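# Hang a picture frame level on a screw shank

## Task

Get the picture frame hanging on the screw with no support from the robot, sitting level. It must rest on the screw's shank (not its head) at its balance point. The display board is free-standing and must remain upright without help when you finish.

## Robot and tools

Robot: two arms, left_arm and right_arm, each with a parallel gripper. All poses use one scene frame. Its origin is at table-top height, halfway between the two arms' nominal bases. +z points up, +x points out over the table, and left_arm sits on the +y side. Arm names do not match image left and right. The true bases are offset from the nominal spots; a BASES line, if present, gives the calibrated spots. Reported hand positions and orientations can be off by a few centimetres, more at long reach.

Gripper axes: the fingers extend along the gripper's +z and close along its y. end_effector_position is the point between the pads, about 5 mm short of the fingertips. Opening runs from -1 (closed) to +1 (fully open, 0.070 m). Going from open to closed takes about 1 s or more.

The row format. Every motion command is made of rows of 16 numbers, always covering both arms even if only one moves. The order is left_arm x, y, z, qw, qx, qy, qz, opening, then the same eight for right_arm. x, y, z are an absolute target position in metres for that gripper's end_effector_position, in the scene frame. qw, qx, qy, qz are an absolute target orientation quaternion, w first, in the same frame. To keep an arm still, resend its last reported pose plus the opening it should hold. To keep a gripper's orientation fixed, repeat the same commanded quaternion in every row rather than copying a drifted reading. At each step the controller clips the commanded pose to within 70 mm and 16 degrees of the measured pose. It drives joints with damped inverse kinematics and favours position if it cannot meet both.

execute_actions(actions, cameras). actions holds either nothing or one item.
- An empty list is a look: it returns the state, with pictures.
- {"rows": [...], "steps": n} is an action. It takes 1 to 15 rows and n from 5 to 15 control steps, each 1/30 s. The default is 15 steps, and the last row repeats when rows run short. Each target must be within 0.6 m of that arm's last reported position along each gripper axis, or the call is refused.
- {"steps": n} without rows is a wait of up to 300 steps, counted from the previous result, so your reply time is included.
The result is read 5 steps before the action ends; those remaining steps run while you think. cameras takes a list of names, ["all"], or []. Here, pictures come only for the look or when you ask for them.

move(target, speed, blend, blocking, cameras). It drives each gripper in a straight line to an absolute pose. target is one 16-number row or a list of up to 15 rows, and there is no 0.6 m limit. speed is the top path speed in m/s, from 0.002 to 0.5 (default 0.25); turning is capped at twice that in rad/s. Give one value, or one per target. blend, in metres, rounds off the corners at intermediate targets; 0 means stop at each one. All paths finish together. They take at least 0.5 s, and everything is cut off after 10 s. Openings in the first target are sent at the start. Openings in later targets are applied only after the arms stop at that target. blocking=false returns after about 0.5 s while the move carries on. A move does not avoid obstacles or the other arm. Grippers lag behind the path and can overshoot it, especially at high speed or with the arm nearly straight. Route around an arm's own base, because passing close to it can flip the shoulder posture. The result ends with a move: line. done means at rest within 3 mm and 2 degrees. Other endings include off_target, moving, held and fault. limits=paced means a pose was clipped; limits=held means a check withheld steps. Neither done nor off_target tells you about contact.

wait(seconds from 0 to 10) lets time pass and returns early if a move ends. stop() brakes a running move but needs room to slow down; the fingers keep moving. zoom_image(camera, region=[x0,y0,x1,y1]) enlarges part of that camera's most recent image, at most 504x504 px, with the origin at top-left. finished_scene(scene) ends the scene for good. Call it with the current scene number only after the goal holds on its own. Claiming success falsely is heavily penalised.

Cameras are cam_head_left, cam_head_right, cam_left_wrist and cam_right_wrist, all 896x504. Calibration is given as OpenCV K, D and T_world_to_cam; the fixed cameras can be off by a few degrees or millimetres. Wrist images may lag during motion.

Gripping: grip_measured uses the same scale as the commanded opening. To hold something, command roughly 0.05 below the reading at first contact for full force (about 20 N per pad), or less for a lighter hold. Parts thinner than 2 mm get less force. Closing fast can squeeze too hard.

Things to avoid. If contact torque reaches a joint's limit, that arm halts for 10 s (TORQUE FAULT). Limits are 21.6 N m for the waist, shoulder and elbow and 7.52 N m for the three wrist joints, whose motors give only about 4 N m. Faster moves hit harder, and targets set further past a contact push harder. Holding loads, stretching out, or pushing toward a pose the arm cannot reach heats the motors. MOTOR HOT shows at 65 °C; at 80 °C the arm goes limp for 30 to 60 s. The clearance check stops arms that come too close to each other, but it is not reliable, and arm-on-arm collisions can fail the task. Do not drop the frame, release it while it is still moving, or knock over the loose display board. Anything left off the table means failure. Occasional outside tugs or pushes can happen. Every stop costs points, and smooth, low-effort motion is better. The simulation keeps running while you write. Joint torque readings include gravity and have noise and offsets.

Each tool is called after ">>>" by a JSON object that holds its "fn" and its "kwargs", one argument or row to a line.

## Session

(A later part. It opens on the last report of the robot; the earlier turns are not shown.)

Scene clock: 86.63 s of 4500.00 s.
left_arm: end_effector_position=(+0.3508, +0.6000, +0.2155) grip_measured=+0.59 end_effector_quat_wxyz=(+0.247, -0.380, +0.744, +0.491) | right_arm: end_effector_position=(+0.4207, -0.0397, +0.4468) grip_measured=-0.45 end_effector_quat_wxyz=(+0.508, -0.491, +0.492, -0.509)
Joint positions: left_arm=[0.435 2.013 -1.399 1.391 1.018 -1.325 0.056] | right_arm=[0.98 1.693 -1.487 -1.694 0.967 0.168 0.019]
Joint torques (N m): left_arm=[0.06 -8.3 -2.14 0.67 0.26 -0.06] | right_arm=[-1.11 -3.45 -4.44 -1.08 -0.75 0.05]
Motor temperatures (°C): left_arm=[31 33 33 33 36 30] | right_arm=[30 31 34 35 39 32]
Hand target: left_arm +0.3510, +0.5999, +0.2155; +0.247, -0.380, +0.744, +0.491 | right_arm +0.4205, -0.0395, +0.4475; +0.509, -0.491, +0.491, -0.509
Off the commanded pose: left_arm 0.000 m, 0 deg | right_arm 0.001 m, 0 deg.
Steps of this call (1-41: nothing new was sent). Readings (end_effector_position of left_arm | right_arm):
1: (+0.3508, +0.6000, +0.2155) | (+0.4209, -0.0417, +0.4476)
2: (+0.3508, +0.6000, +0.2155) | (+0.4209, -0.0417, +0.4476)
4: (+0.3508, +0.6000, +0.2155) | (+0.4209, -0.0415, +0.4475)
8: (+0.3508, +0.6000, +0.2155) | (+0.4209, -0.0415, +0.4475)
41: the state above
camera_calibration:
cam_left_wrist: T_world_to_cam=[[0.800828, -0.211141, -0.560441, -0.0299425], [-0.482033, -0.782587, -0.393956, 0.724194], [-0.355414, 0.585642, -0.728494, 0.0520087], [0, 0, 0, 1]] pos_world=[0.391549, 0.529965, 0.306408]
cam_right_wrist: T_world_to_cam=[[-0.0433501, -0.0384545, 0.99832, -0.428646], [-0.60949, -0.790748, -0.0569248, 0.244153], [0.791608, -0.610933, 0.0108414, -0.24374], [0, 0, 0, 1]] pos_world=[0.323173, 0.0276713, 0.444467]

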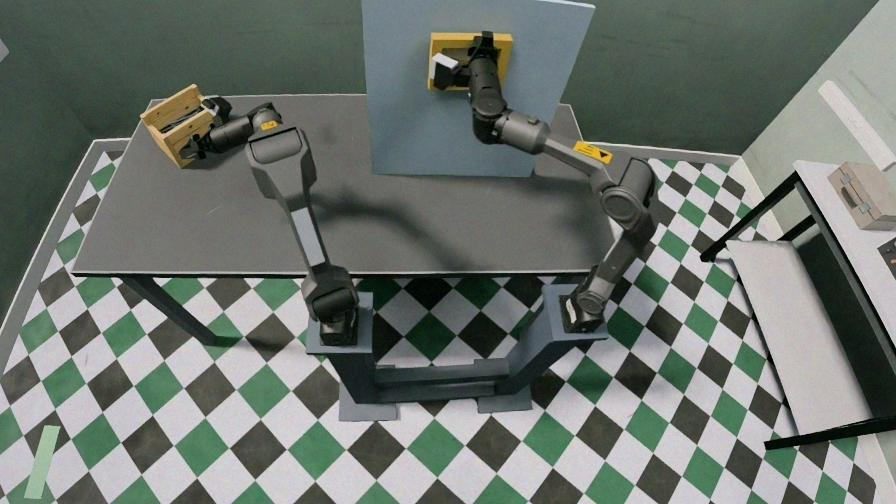

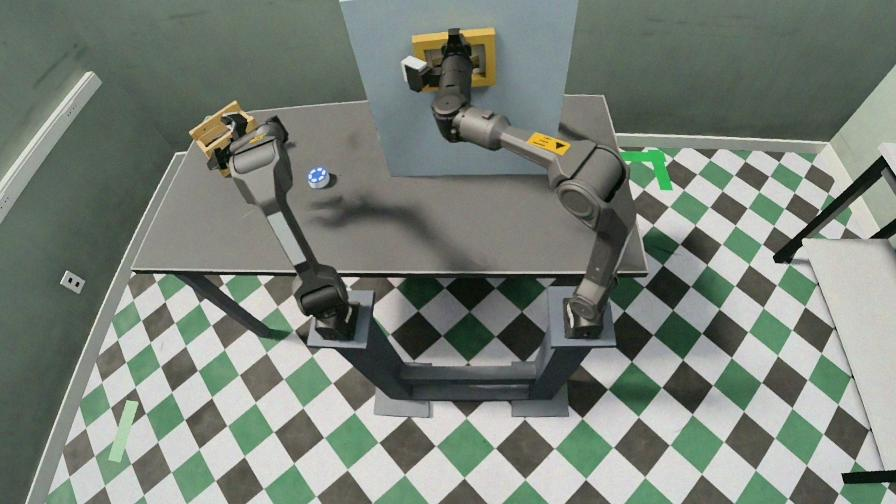

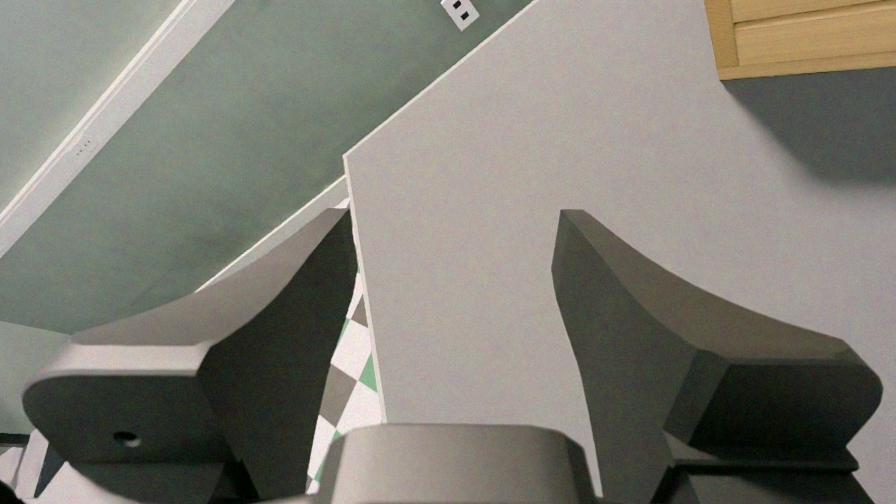

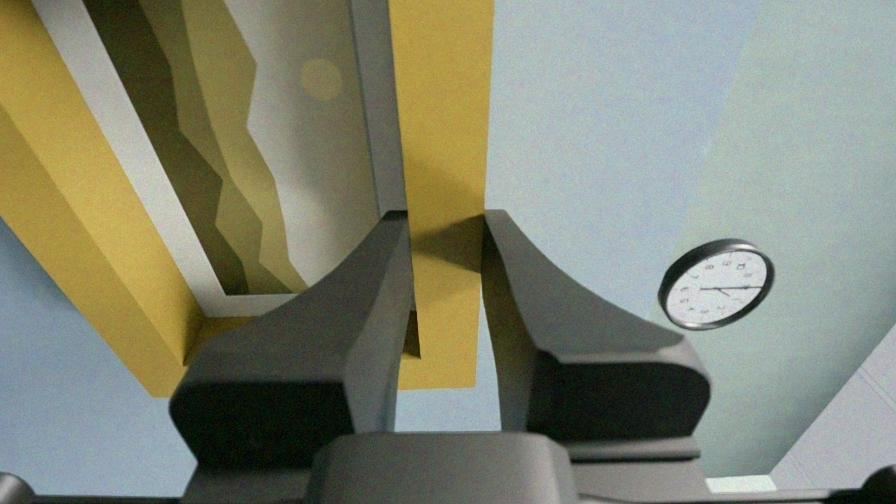

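>>> {"fn": "move", "kwargs": {
  "target": [0.3510, 0.5999, 0.2155, 0.247, -0.380, 0.744, 0.491, 0.59, 0.4205, -0.0395, 0.4505, 0.5087, -0.4912, 0.4912, -0.5087, -0.50],
  "speed": 0.02
}}

Scene clock: 87.83 s of 4500.00 s.
left_arm: end_effector_position=(+0.3508, +0.6000, +0.2155) grip_measured=+0.59 end_effector_quat_wxyz=(+0.247, -0.380, +0.744, +0.491) | right_arm: end_effector_position=(+0.4207, -0.0391, +0.4498) grip_measured=-0.45 end_effector_quat_wxyz=(+0.508, -0.492, +0.491, -0.508)
Joint positions: left_arm=[0.435 2.013 -1.399 1.391 1.018 -1.325 0.056] | right_arm=[0.98 1.693 -1.499 -1.687 0.963 0.153 0.019]
Joint torques (N m): left_arm=[0.01 -8.27 -2.21 0.71 0.25 -0.03] | right_arm=[-2.04 -7.59 -6.26 -2.33 0.1 0.06]
Motor temperatures (°C): left_arm=[31 33 33 33 36 30] | right_arm=[30 31 34 35 39 32]
Hand target: left_arm +0.3510, +0.5999, +0.2155; +0.247, -0.380, +0.744, +0.491 | right_arm +0.4205, -0.0395, +0.4505; +0.509, -0.491, +0.491, -0.509
Off the commanded pose: left_arm 0.000 m, 0 deg | right_arm 0.001 m, 0 deg.
Kept back: nothing.
move: done
camera_calibration:
cam_left_wrist: T_world_to_cam=[[0.800828, -0.211141, -0.560441, -0.0299425], [-0.482033, -0.782587, -0.393956, 0.724194], [-0.355414, 0.585642, -0.728494, 0.0520087], [0, 0, 0, 1]] pos_world=[0.391549, 0.529965, 0.306408]
cam_right_wrist: T_world_to_cam=[[-0.043425, -0.0379136, 0.998337, -0.431615], [-0.607611, -0.792221, -0.0565155, 0.243787], [0.793047, -0.609055, 0.0113655, -0.244214], [0, 0, 0, 1]] pos_world=[0.323058, 0.0280297, 0.447451]

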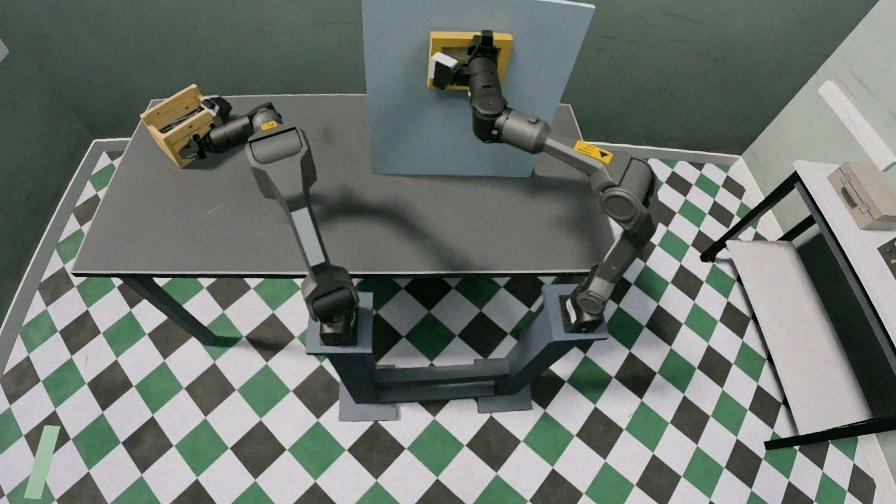

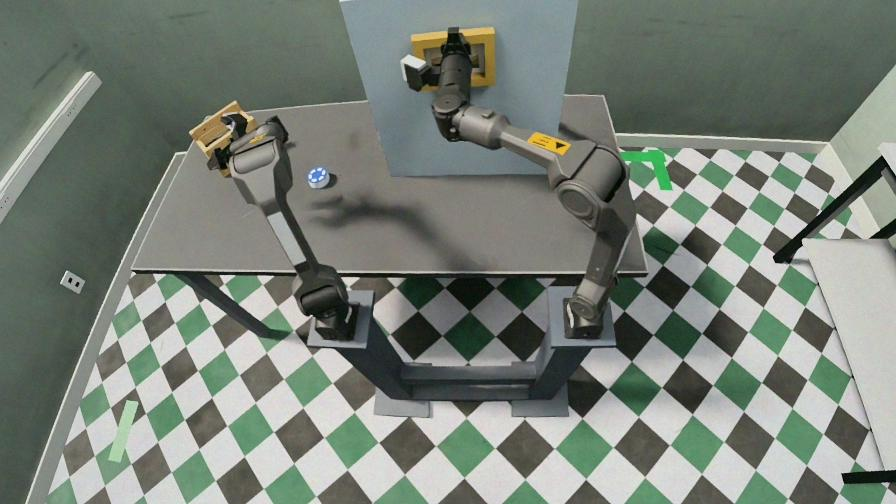

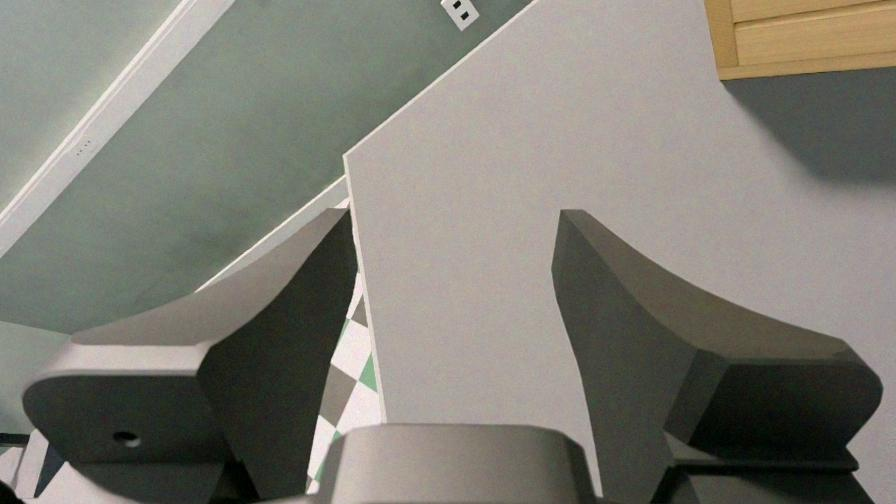

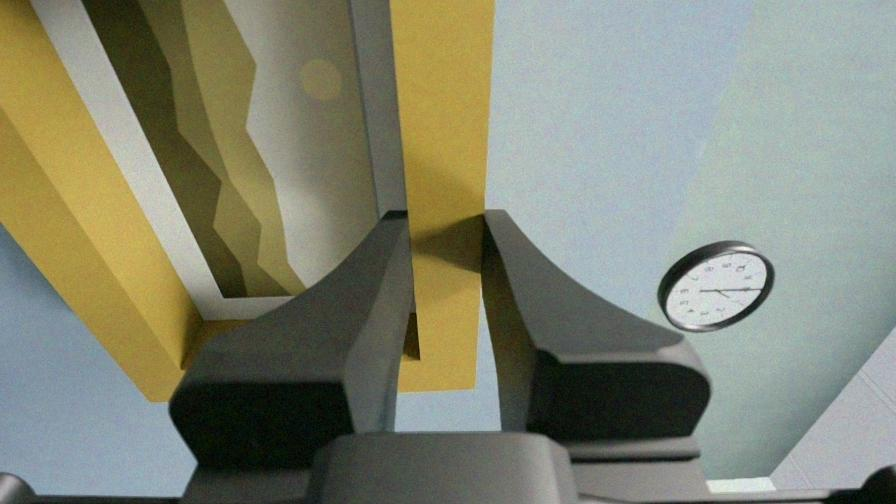

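>>> {"fn": "zoom_image", "kwargs": {
  "camera": "cam_head_left",
  "region": [400, 10, 540, 110]
}}

>>> {"fn": "zoom_image", "kwargs": {
  "camera": "cam_head_right",
  "region": [385, 10, 525, 110]
}}

Scaled by 3.600 from the camera's 896x504 image, which has a finer 1280x720 frame.

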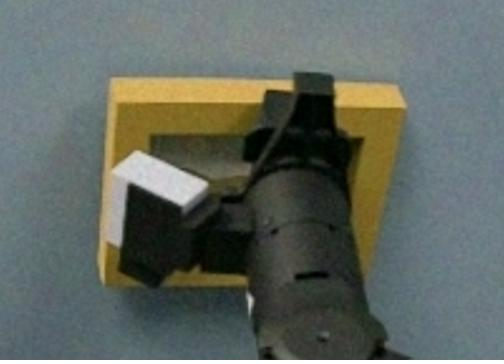

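Scaled by 3.600 from the camera's 896x504 image, which has a finer 1280x720 frame.

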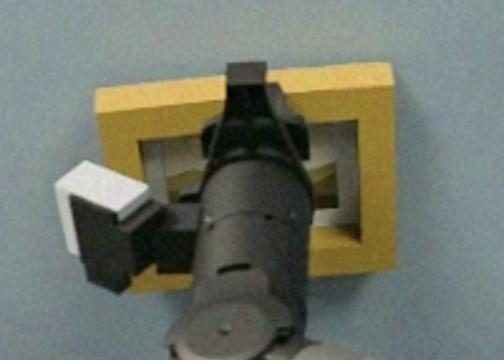

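>>> {"fn": "move", "kwargs": {
  "target": [0.3510, 0.5999, 0.2155, 0.247, -0.380, 0.744, 0.491, 0.59, 0.4205, -0.0435, 0.4510, 0.5087, -0.4912, 0.4912, -0.5087, -0.50],
  "speed": 0.02
}}

>>> {"fn": "zoom_image", "kwargs": {
  "camera": "cam_head_left",
  "region": [400, 10, 540, 110]
}}

>>> {"fn": "zoom_image", "kwargs": {
  "camera": "cam_head_right",
  "region": [385, 10, 525, 110]
}}

Scene clock: 90.50 s of 4500.00 s.
left_arm: end_effector_position=(+0.3508, +0.6000, +0.2155) grip_measured=+0.59 end_effector_quat_wxyz=(+0.247, -0.380, +0.744, +0.491) | right_arm: end_effector_position=(+0.4207, -0.0439, +0.4511) grip_measured=-0.45 end_effector_quat_wxyz=(+0.508, -0.491, +0.492, -0.509)
Joint positions: left_arm=[0.435 2.013 -1.399 1.391 1.018 -1.325 0.056] | right_arm=[0.972 1.68 -1.487 -1.689 0.959 0.155 0.019]
Joint torques (N m): left_arm=[0.19 -8.43 -2.31 0.69 0.29 -0.05] | right_arm=[0.3 -8.63 -4.42 -1.61 0.05 0.36]
Motor temperatures (°C): left_arm=[31 34 33 33 36 30] | right_arm=[30 31 34 35 39 32]
Hand target: left_arm +0.3510, +0.5999, +0.2155; +0.247, -0.380, +0.744, +0.491 | right_arm +0.4205, -0.0435, +0.4510; +0.509, -0.491, +0.491, -0.509
Off the commanded pose: left_arm 0.000 m, 0 deg | right_arm 0.000 m, 0 deg.
Kept back: nothing.
move: done
camera_calibration:
cam_left_wrist: T_world_to_cam=[[0.800828, -0.211141, -0.560441, -0.0299425], [-0.482033, -0.782587, -0.393956, 0.724194], [-0.355414, 0.585642, -0.728494, 0.0520087], [0, 0, 0, 1]] pos_world=[0.391549, 0.529965, 0.306408]
cam_right_wrist: T_world_to_cam=[[-0.0446006, -0.0388189, 0.99825, -0.432557], [-0.609586, -0.790597, -0.0579795, 0.241598], [0.791464, -0.611106, 0.0115976, -0.246619], [0, 0, 0, 1]] pos_world=[0.323172, 0.0235049, 0.448668]

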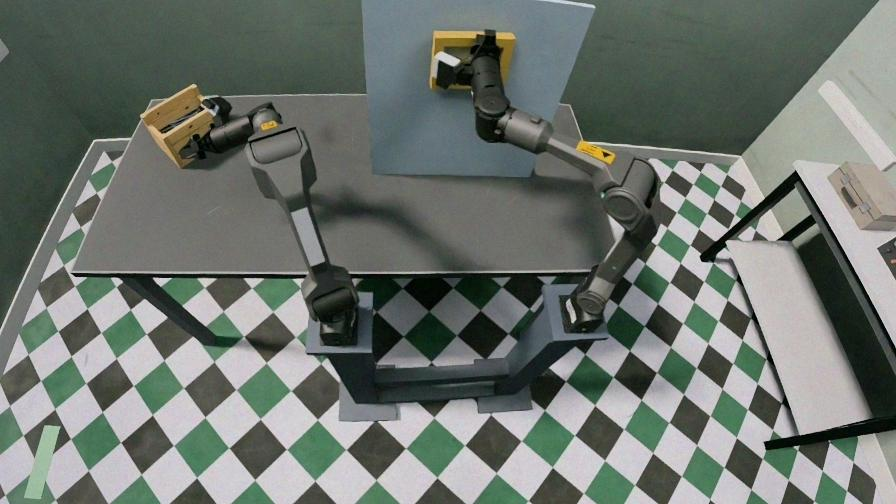

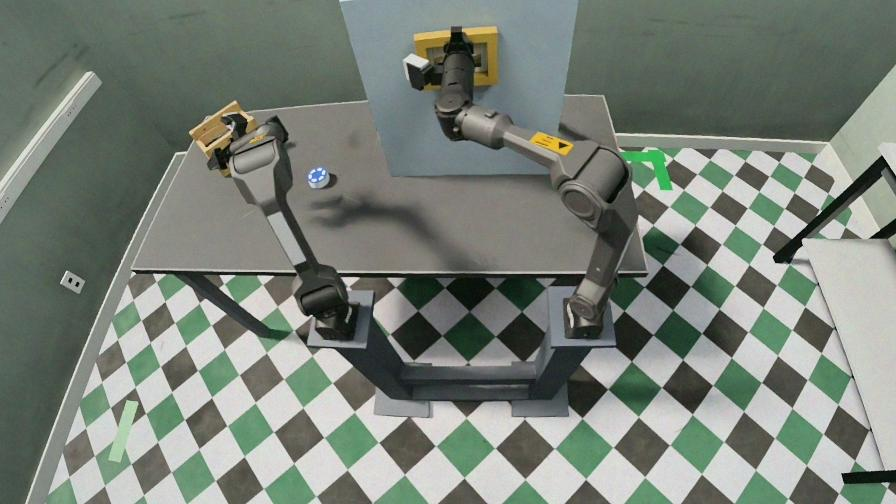

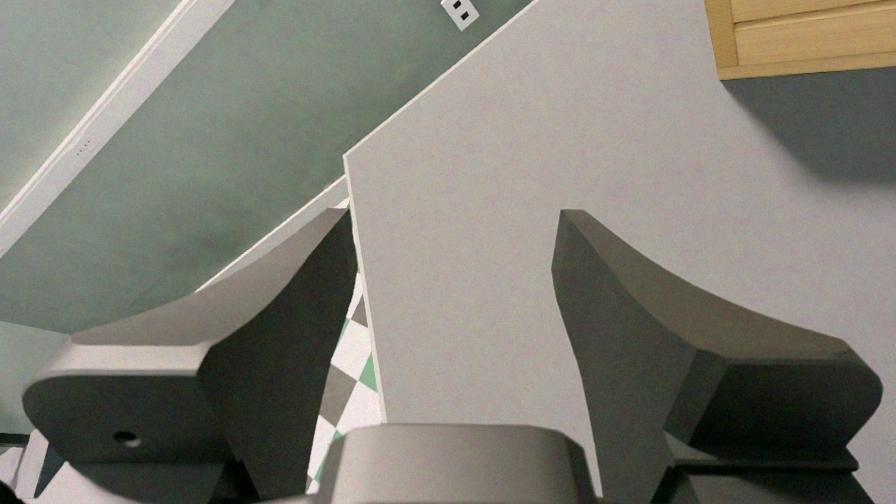

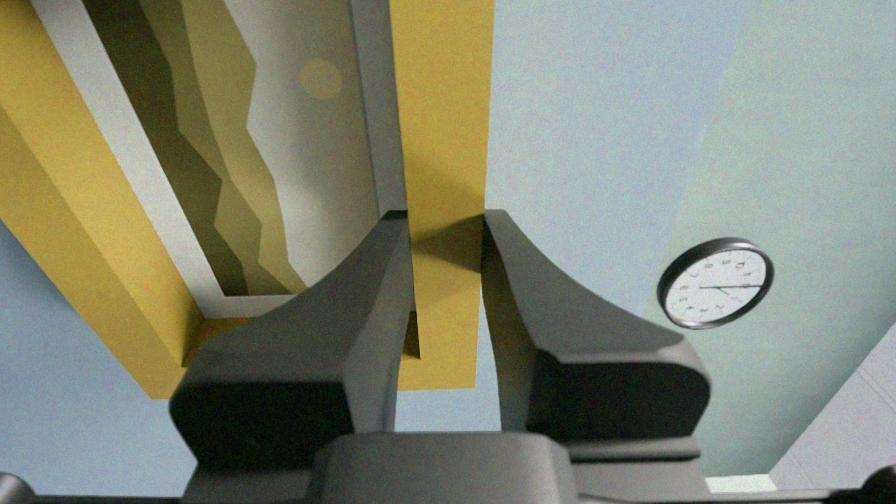

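Scaled by 3.600 from the camera's 896x504 image, which has a finer 1280x720 frame.

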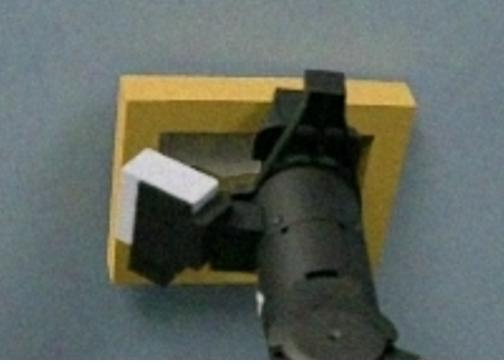

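Scaled by 3.600 from the camera's 896x504 image, which has a finer 1280x720 frame.

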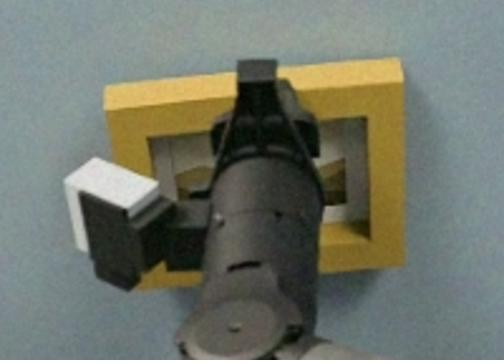

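>>> {"fn": "move", "kwargs": {
  "target": [0.3510, 0.5999, 0.2155, 0.247, -0.380, 0.744, 0.491, 0.59, 0.4210, -0.0432, 0.4465, 0.5087, -0.4912, 0.4912, -0.5087, -0.50],
  "speed": 0.02,
  "cameras": ["cam_right_wrist"]
}}

Scene clock: 91.53 s of 4500.00 s.
left_arm: end_effector_position=(+0.3508, +0.6000, +0.2155) grip_measured=+0.59 end_effector_quat_wxyz=(+0.247, -0.380, +0.744, +0.491) | right_arm: end_effector_position=(+0.4206, -0.0438, +0.4486) grip_measured=-0.45 end_effector_quat_wxyz=(+0.510, -0.489, +0.491, -0.509)
Joint positions: left_arm=[0.435 2.013 -1.399 1.391 1.018 -1.325 0.056] | right_arm=[0.972 1.68 -1.473 -1.704 0.961 0.177 0.019]
Joint torques (N m): left_arm=[0.17 -8.48 -2.21 0.67 0.29 -0.05] | right_arm=[0.33 -4.38 -3.18 -0.54 -0.28 0.23]
Motor temperatures (°C): left_arm=[31 34 33 33 36 30] | right_arm=[30 31 34 35 39 32]
Hand target: left_arm +0.3510, +0.5999, +0.2155; +0.247, -0.380, +0.744, +0.491 | right_arm +0.4210, -0.0432, +0.4465; +0.509, -0.491, +0.491, -0.509
Off the commanded pose: left_arm 0.000 m, 0 deg | right_arm 0.002 m, 0 deg.
Kept back: nothing.
move: done
camera_calibration:
cam_right_wrist: T_world_to_cam=[[-0.0492053, -0.0410955, 0.997943, -0.42818], [-0.608842, -0.790818, -0.0625861, 0.243179], [0.791764, -0.61067, 0.0138918, -0.247631], [0, 0, 0, 1]] pos_world=[0.323055, 0.0234936, 0.445958]
Images, in order (width x height): cam_right_wrist 896x504.

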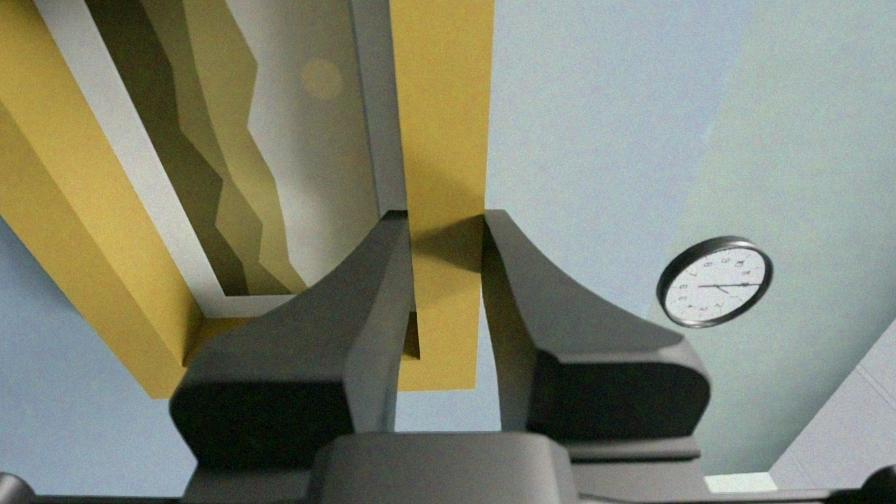

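>>> {"fn": "move", "kwargs": {
  "target": [
    [0.3510, 0.5999, 0.2155, 0.247, -0.380, 0.744, 0.491, 0.59, 0.4210, -0.0432, 0.4508, 0.5087, -0.4912, 0.4912, -0.5087, -0.50],
    [0.3510, 0.5999, 0.2155, 0.247, -0.380, 0.744, 0.491, 0.59, 0.4235, -0.0432, 0.4508, 0.5087, -0.4912, 0.4912, -0.5087, -0.50]
  ],
  "speed": 0.02,
  "cameras": ["cam_right_wrist"]
}}

Scene clock: 93.40 s of 4500.00 s.
left_arm: end_effector_position=(+0.3508, +0.6000, +0.2155) grip_measured=+0.59 end_effector_quat_wxyz=(+0.247, -0.380, +0.744, +0.491) | right_arm: end_effector_position=(+0.4232, -0.0414, +0.4486) grip_measured=-0.45 end_effector_quat_wxyz=(+0.508, -0.494, +0.491, -0.506)
Joint positions: left_arm=[0.435 2.013 -1.399 1.391 1.018 -1.325 0.056] | right_arm=[0.968 1.689 -1.492 -1.687 0.948 0.156 0.019]
Joint torques (N m): left_arm=[0.16 -8.36 -2.22 0.69 0.3 -0.07] | right_arm=[-4.86 -4.97 -5.7 -1.83 -0.09 -0.01]
Motor temperatures (°C): left_arm=[31 34 33 33 36 30] | right_arm=[30 31 34 35 39 32]
Hand target: left_arm +0.3510, +0.5999, +0.2155; +0.247, -0.380, +0.744, +0.491 | right_arm +0.4235, -0.0432, +0.4508; +0.509, -0.491, +0.491, -0.509
Off the commanded pose: left_arm 0.000 m, 0 deg | right_arm 0.003 m, 0 deg.
Kept back: nothing.
move: done
camera_calibration:
cam_right_wrist: T_world_to_cam=[[-0.039415, -0.0381074, 0.998496, -0.432143], [-0.604991, -0.794386, -0.0541992, 0.241169], [0.795256, -0.606217, 0.00825604, -0.24697], [0, 0, 0, 1]] pos_world=[0.325276, 0.0253965, 0.446603]
Images, in order (width x height): cam_right_wrist 896x504.

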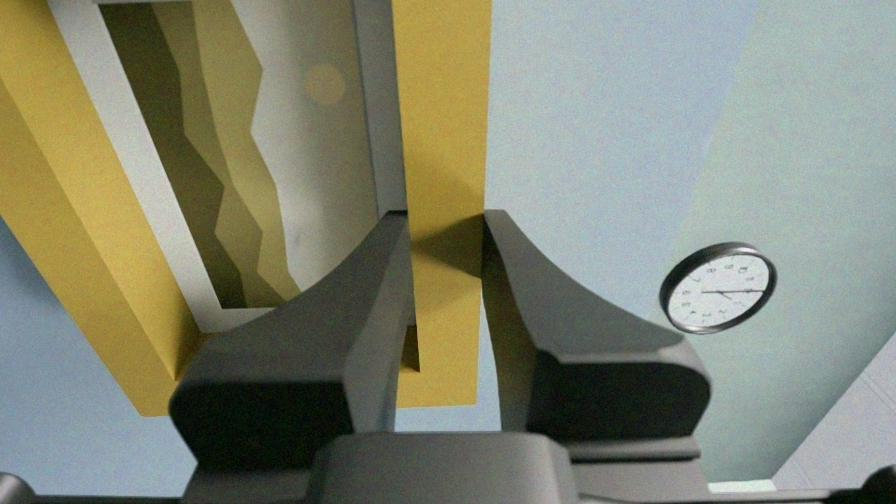

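>>> {"fn": "wait", "kwargs": {
  "seconds": 0.5,
  "cameras": ["cam_right_wrist"]
}}

Scene clock: 94.33 s of 4500.00 s.
left_arm: end_effector_position=(+0.3508, +0.6000, +0.2155) grip_measured=+0.59 end_effector_quat_wxyz=(+0.247, -0.380, +0.744, +0.491) | right_arm: end_effector_position=(+0.4235, -0.0429, +0.4503) grip_measured=-0.45 end_effector_quat_wxyz=(+0.509, -0.492, +0.491, -0.508)
Joint positions: left_arm=[0.435 2.013 -1.399 1.391 1.018 -1.325 0.056] | right_arm=[0.966 1.688 -1.494 -1.69 0.951 0.156 0.019]
Joint torques (N m): left_arm=[0.57 -8.52 -2.26 0.68 0.28 -0.05] | right_arm=[-6.89 -8.64 -6.4 -2.25 0.87 -0.03]
Motor temperatures (°C): left_arm=[31 34 33 33 36 30] | right_arm=[30 31 34 35 39 32]
Hand target: left_arm +0.3510, +0.5999, +0.2155; +0.247, -0.380, +0.744, +0.491 | right_arm +0.4235, -0.0432, +0.4508; +0.509, -0.491, +0.491, -0.509
Off the commanded pose: left_arm 0.000 m, 0 deg | right_arm 0.001 m, 0 deg.
Steps of this call (1-28: nothing new was sent). Readings (end_effector_position of left_arm | right_arm):
1: (+0.3508, +0.6000, +0.2155) | (+0.4232, -0.0414, +0.4486)
2: (+0.3508, +0.6000, +0.2155) | (+0.4232, -0.0414, +0.4486)
4: (+0.3508, +0.6000, +0.2155) | (+0.4232, -0.0413, +0.4487)
8: (+0.3508, +0.6000, +0.2155) | (+0.4232, -0.0413, +0.4491)
28: the state above
camera_calibration:
cam_right_wrist: T_world_to_cam=[[-0.0438331, -0.0385885, 0.998293, -0.431934], [-0.608142, -0.791757, -0.0573073, 0.243112], [0.792617, -0.609616, 0.0112379, -0.24849], [0, 0, 0, 1]] pos_world=[0.325871, 0.0243346, 0.447921]
Images, in order (width x height): cam_right_wrist 896x504.

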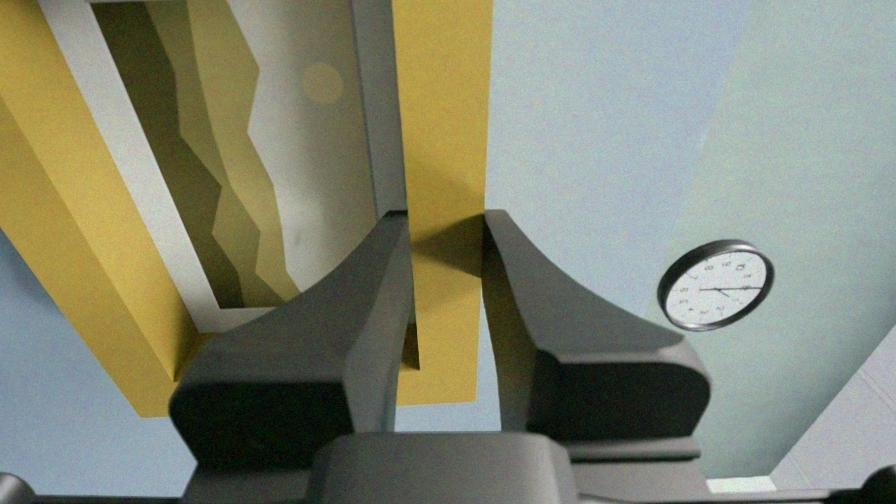

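>>> {"fn": "move", "kwargs": {
  "target": [
    [0.3510, 0.5999, 0.2155, 0.247, -0.380, 0.744, 0.491, 0.59, 0.4215, -0.0435, 0.4508, 0.5087, -0.4912, 0.4912, -0.5087, -0.50]
  ],
  "speed": 0.02,
  "cameras": ["cam_right_wrist", "cam_head_left", "cam_head_right"]
}}

>>> {"fn": "zoom_image", "kwargs": {
  "camera": "cam_head_left",
  "region": [400, 10, 540, 110]
}}

>>> {"fn": "zoom_image", "kwargs": {
  "camera": "cam_head_right",
  "region": [385, 10, 525, 110]
}}

Scene clock: 99.30 s of 4500.00 s.
left_arm: end_effector_position=(+0.3508, +0.6000, +0.2155) grip_measured=+0.59 end_effector_quat_wxyz=(+0.247, -0.380, +0.744, +0.491) | right_arm: end_effector_position=(+0.4221, -0.0444, +0.4510) grip_measured=-0.45 end_effector_quat_wxyz=(+0.508, -0.490, +0.492, -0.510)
Joint positions: left_arm=[0.435 2.013 -1.399 1.391 1.018 -1.325 0.056] | right_arm=[0.968 1.683 -1.489 -1.691 0.956 0.156 0.019]
Joint torques (N m): left_arm=[0.31 -8.5 -2.13 0.64 0.31 -0.03] | right_arm=[2.4 -8.91 -4.25 -1.29 0.02 0.37]
Motor temperatures (°C): left_arm=[31 34 33 33 36 30] | right_arm=[30 31 34 36 39 32]
Hand target: left_arm +0.3510, +0.5999, +0.2155; +0.247, -0.380, +0.744, +0.491 | right_arm +0.4215, -0.0435, +0.4508; +0.509, -0.491, +0.491, -0.509
Off the commanded pose: left_arm 0.000 m, 0 deg | right_arm 0.001 m, 0 deg.
Kept back: nothing.
move: done
camera_calibration:
cam_right_wrist: T_world_to_cam=[[-0.0455919, -0.0380163, 0.998237, -0.431967], [-0.610724, -0.789719, -0.0579685, 0.242619], [0.79053, -0.61229, 0.0127873, -0.248299], [0, 0, 0, 1]] pos_world=[0.324767, 0.0231483, 0.448444]
Images, in order (width x height): cam_head_left 896x504, cam_head_right 896x504, cam_right_wrist 896x504.

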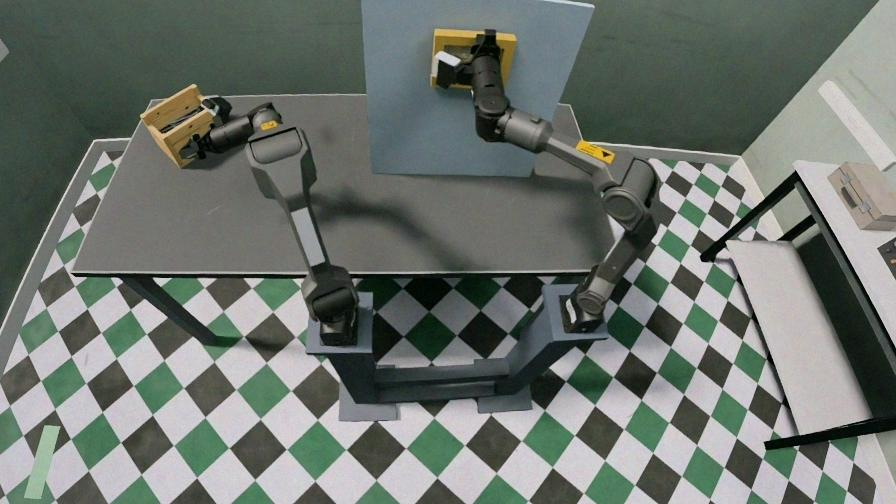

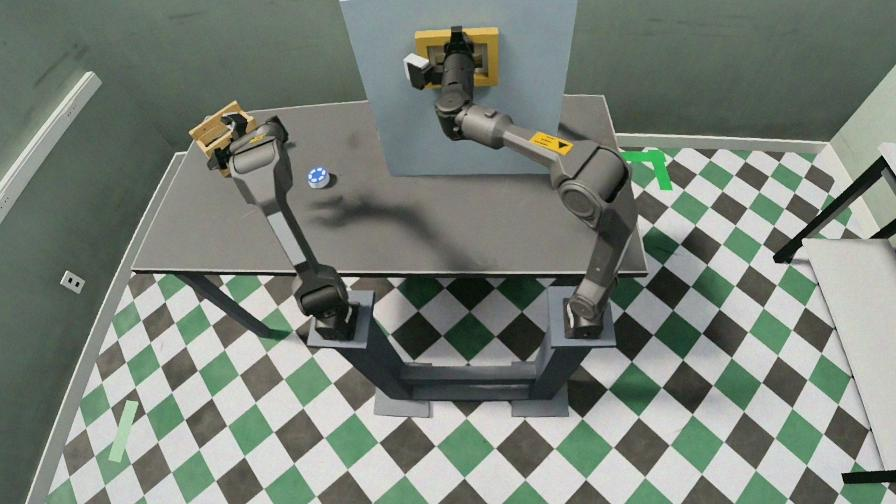

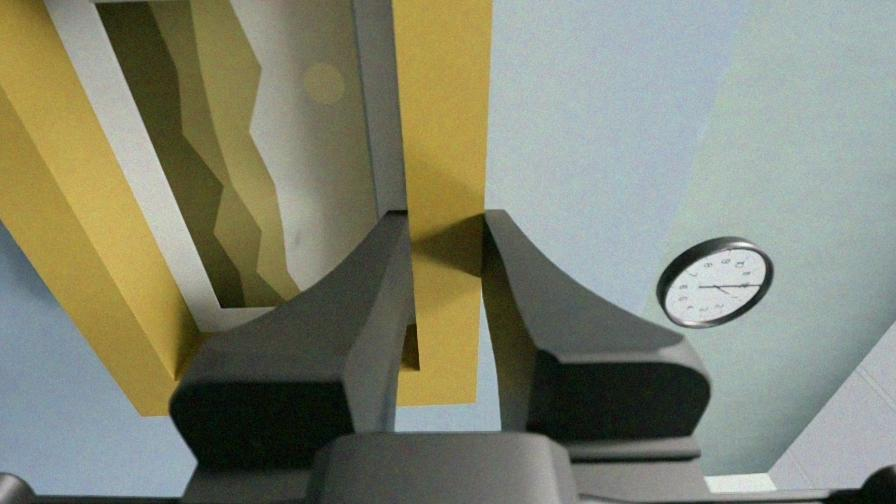

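Scaled by 3.600 from the camera's 896x504 image, which has a finer 1280x720 frame.

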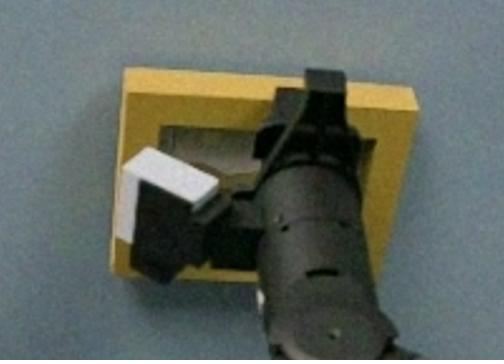

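Scaled by 3.600 from the camera's 896x504 image, which has a finer 1280x720 frame.

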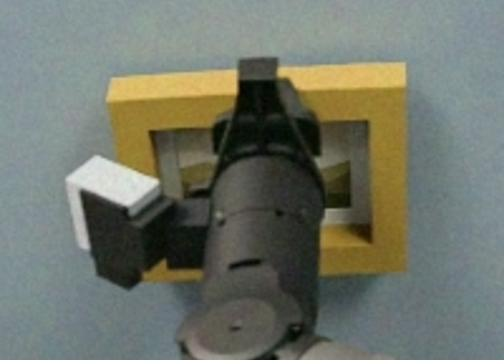

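>>> {"fn": "move", "kwargs": {
  "target": [
    [0.3510, 0.5999, 0.2155, 0.247, -0.380, 0.744, 0.491, 0.59, 0.4210, -0.0435, 0.4510, 0.4862, -0.5122, 0.4693, -0.5295, -0.50]
  ],
  "speed": 0.05,
  "cameras": ["cam_right_wrist", "cam_head_left", "cam_head_right"]
}}

Scene clock: 102.53 s of 4500.00 s.
left_arm: end_effector_position=(+0.3508, +0.6000, +0.2155) grip_measured=+0.59 end_effector_quat_wxyz=(+0.247, -0.380, +0.744, +0.491) | right_arm: end_effector_position=(+0.4213, -0.0437, +0.4511) grip_measured=-0.45 end_effector_quat_wxyz=(+0.486, -0.512, +0.469, -0.530)
Joint positions: left_arm=[0.435 2.013 -1.399 1.391 1.018 -1.325 0.056] | right_arm=[0.97 1.681 -1.488 -1.689 0.955 0.068 0.019]
Joint torques (N m): left_arm=[0.4 -8.45 -2.22 0.66 0.3 -0.09] | right_arm=[0.64 -8.72 -4.2 -1.38 0.1 0.29]
Motor temperatures (°C): left_arm=[31 34 33 33 36 30] | right_arm=[30 31 34 36 39 32]
Hand target: left_arm +0.3510, +0.5999, +0.2155; +0.247, -0.380, +0.744, +0.491 | right_arm +0.4210, -0.0435, +0.4510; +0.486, -0.512, +0.469, -0.530
Off the commanded pose: left_arm 0.000 m, 0 deg | right_arm 0.000 m, 0 deg.
Kept back: nothing.
move: done
camera_calibration:
cam_right_wrist: T_world_to_cam=[[-0.0444482, 0.0482256, 0.997847, -0.428649], [-0.610888, -0.79164, 0.0110483, 0.211468], [0.790469, -0.609081, 0.0646474, -0.270408], [0, 0, 0, 1]] pos_world=[0.32388, 0.0233784, 0.442871]
Images, in order (width x height): cam_head_left 896x504, cam_head_right 896x504, cam_right_wrist 896x504.

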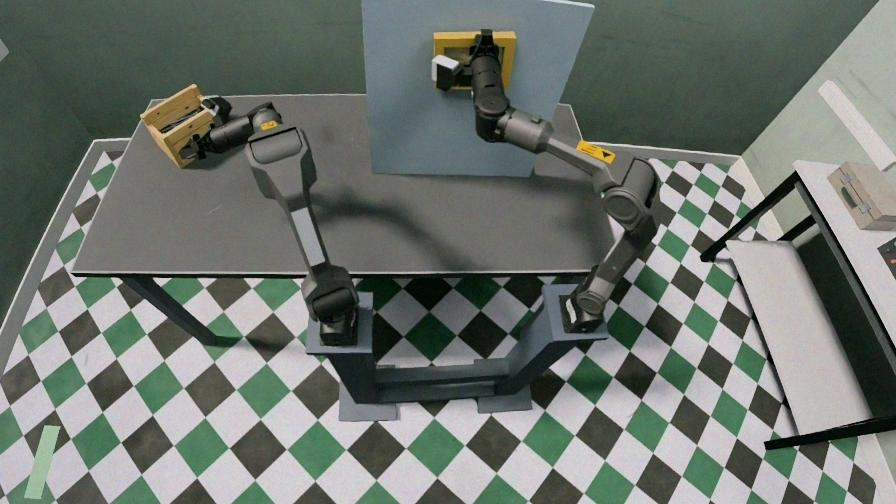

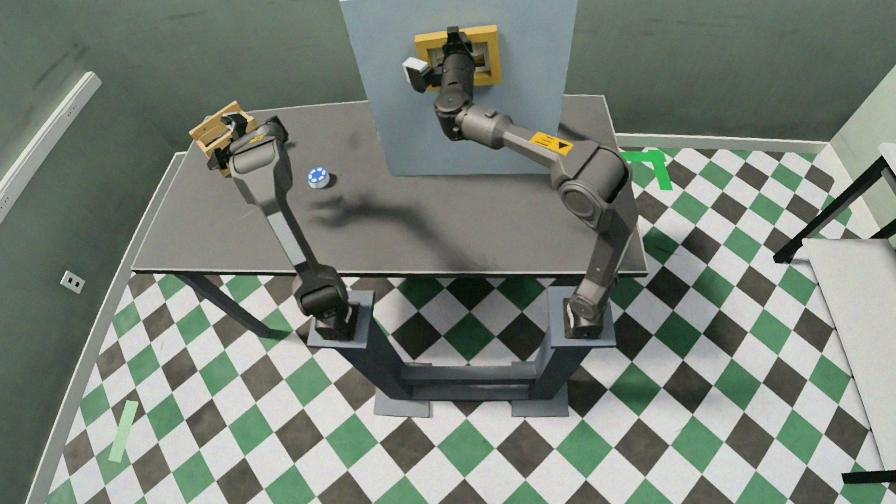

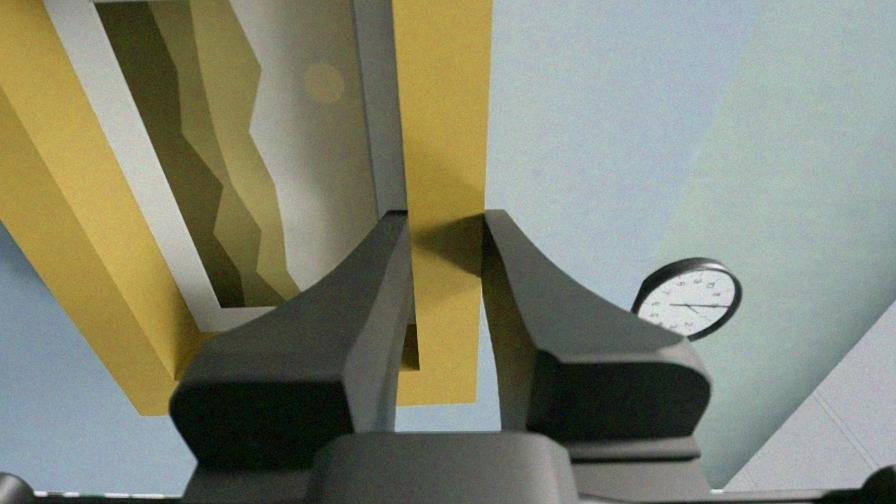

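>>> {"fn": "move", "kwargs": {
  "target": [
    [0.3510, 0.5999, 0.2155, 0.247, -0.380, 0.744, 0.491, 0.59, 0.4210, -0.0435, 0.4510, 0.5304, -0.5122, 0.4693, -0.4860, -0.50]
  ],
  "speed": 0.05,
  "cameras": ["cam_right_wrist", "cam_head_left", "cam_head_right"]
}}

>>> {"fn": "zoom_image", "kwargs": {
  "camera": "cam_head_left",
  "region": [400, 10, 540, 110]
}}

>>> {"fn": "zoom_image", "kwargs": {
  "camera": "cam_head_right",
  "region": [385, 10, 525, 110]
}}

Scene clock: 104.47 s of 4500.00 s.
left_arm: end_effector_position=(+0.3508, +0.6000, +0.2155) grip_measured=+0.59 end_effector_quat_wxyz=(+0.247, -0.380, +0.744, +0.491) | right_arm: end_effector_position=(+0.4210, -0.0435, +0.4511) grip_measured=-0.45 end_effector_quat_wxyz=(+0.531, -0.512, +0.469, -0.486)
Joint positions: left_arm=[0.435 2.013 -1.399 1.391 1.018 -1.325 0.056] | right_arm=[0.932 1.627 -1.421 -1.728 0.834 0.195 0.019]
Joint torques (N m): left_arm=[0.37 -8.5 -2.23 0.65 0.29 -0.06] | right_arm=[0.32 -7.71 -4.49 -1.23 0.18 0.02]
Motor temperatures (°C): left_arm=[31 34 33 33 36 30] | right_arm=[30 31 34 36 39 32]
Hand target: left_arm +0.3510, +0.5999, +0.2155; +0.247, -0.380, +0.744, +0.491 | right_arm +0.4210, -0.0435, +0.4510; +0.530, -0.512, +0.469, -0.486
Off the commanded pose: left_arm 0.000 m, 0 deg | right_arm 0.000 m, 0 deg.
Kept back: nothing.
move: done
camera_calibration:
cam_right_wrist: T_world_to_cam=[[-0.0414288, -0.0429431, 0.998218, -0.434046], [-0.536981, -0.841564, -0.0584901, 0.209548], [0.842576, -0.538448, 0.0118053, -0.265138], [0, 0, 0, 1]] pos_world=[0.31794, 0.0149464, 0.44866]
Images, in order (width x height): cam_head_left 896x504, cam_head_right 896x504, cam_right_wrist 896x504.

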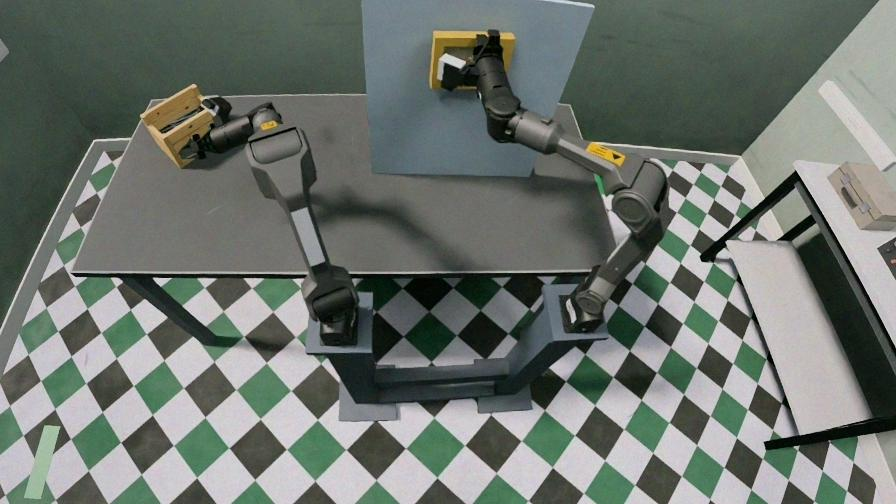

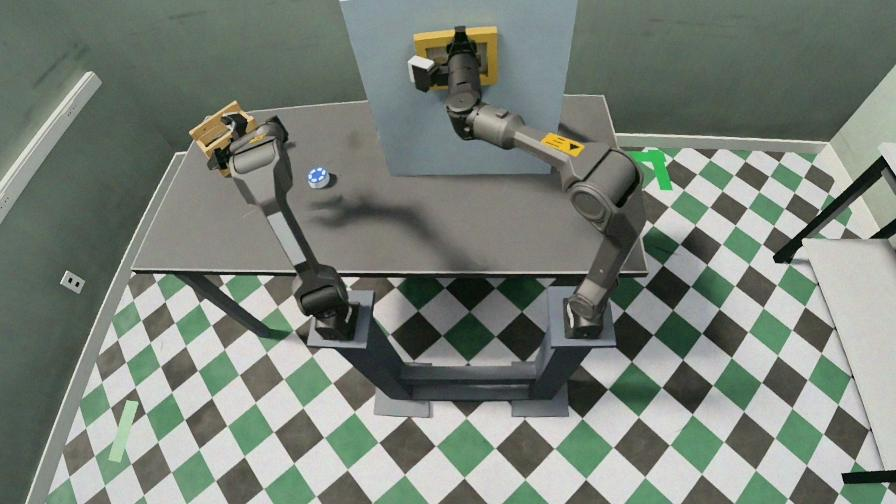

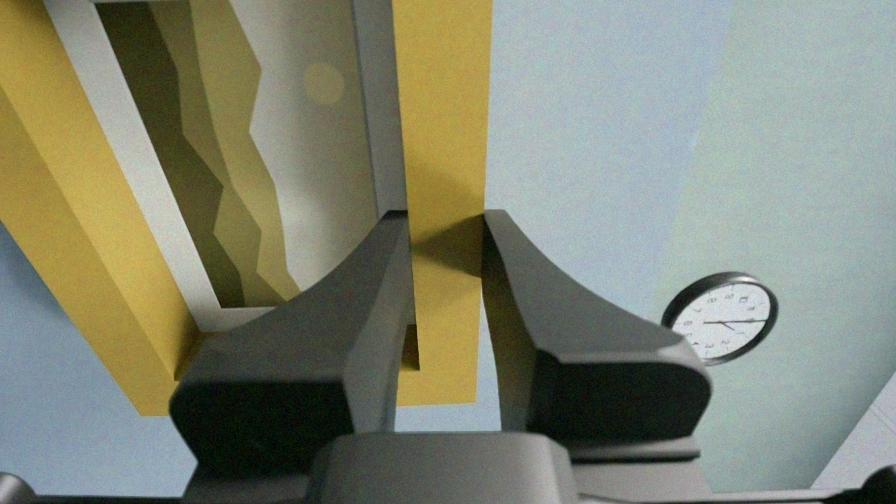

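Scaled by 3.600 from the camera's 896x504 image, which has a finer 1280x720 frame.

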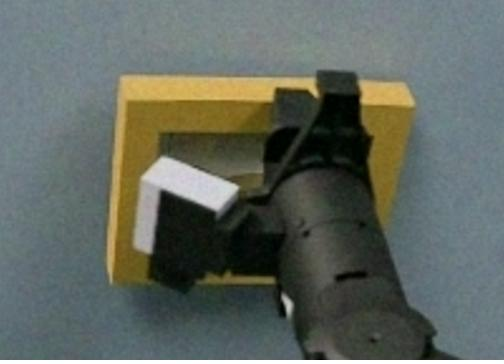

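Scaled by 3.600 from the camera's 896x504 image, which has a finer 1280x720 frame.

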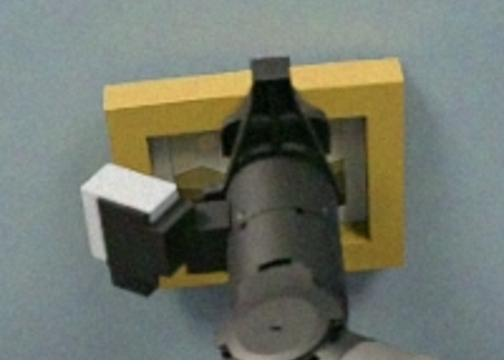

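>>> {"fn": "move", "kwargs": {
  "target": [
    [0.3510, 0.5999, 0.2155, 0.247, -0.380, 0.744, 0.491, 0.59, 0.4210, -0.0435, 0.4460, 0.5304, -0.5122, 0.4693, -0.4860, -0.50]
  ],
  "speed": 0.01,
  "cameras": ["cam_right_wrist"]
}}

Scene clock: 105.47 s of 4500.00 s.
left_arm: end_effector_position=(+0.3508, +0.6000, +0.2155) grip_measured=+0.59 end_effector_quat_wxyz=(+0.247, -0.380, +0.744, +0.491) | right_arm: end_effector_position=(+0.4208, -0.0444, +0.4481) grip_measured=-0.45 end_effector_quat_wxyz=(+0.531, -0.511, +0.470, -0.486)
Joint positions: left_arm=[0.435 2.013 -1.399 1.391 1.018 -1.325 0.056] | right_arm=[0.932 1.627 -1.407 -1.74 0.839 0.214 0.019]
Joint torques (N m): left_arm=[0.52 -8.54 -2.22 0.64 0.32 -0.07] | right_arm=[2.11 -2.2 -1.47 -0.74 -0.89 0.33]
Motor temperatures (°C): left_arm=[31 34 33 33 36 30] | right_arm=[30 31 34 36 39 32]
Hand target: left_arm +0.3510, +0.5999, +0.2155; +0.247, -0.380, +0.744, +0.491 | right_arm +0.4210, -0.0435, +0.4461; +0.530, -0.513, +0.470, -0.486
Off the commanded pose: left_arm 0.000 m, 0 deg | right_arm 0.002 m, 0 deg.
joint read past its limit (right arm) — joint 4 (forearm roll), lower limit.
joint sent to its limit (right arm) — joint 4 (forearm roll), lower limit.
Kept back: nothing.
move: done
camera_calibration:
cam_right_wrist: T_world_to_cam=[[-0.0422203, -0.0449424, 0.998097, -0.430825], [-0.539249, -0.839961, -0.0606325, 0.21049], [0.841087, -0.540783, 0.0112282, -0.264661], [0, 0, 0, 1]] pos_world=[0.31792, 0.0143175, 0.44574]
Images, in order (width x height): cam_right_wrist 896x504.

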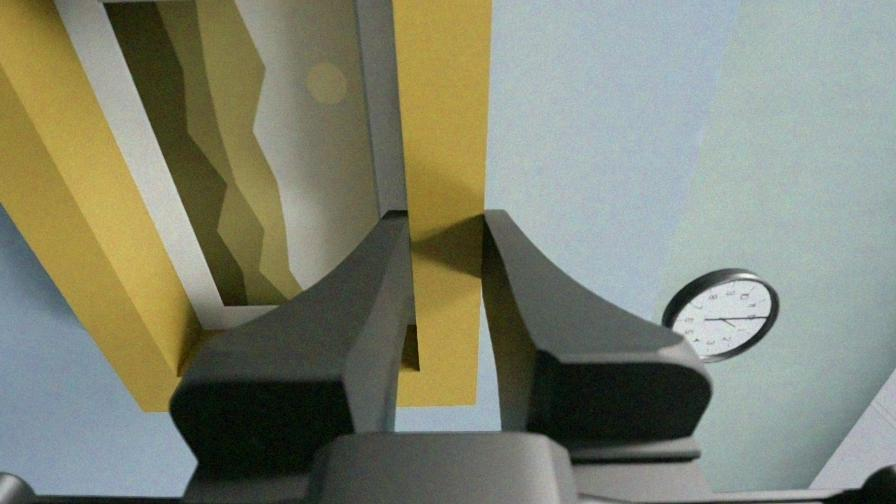

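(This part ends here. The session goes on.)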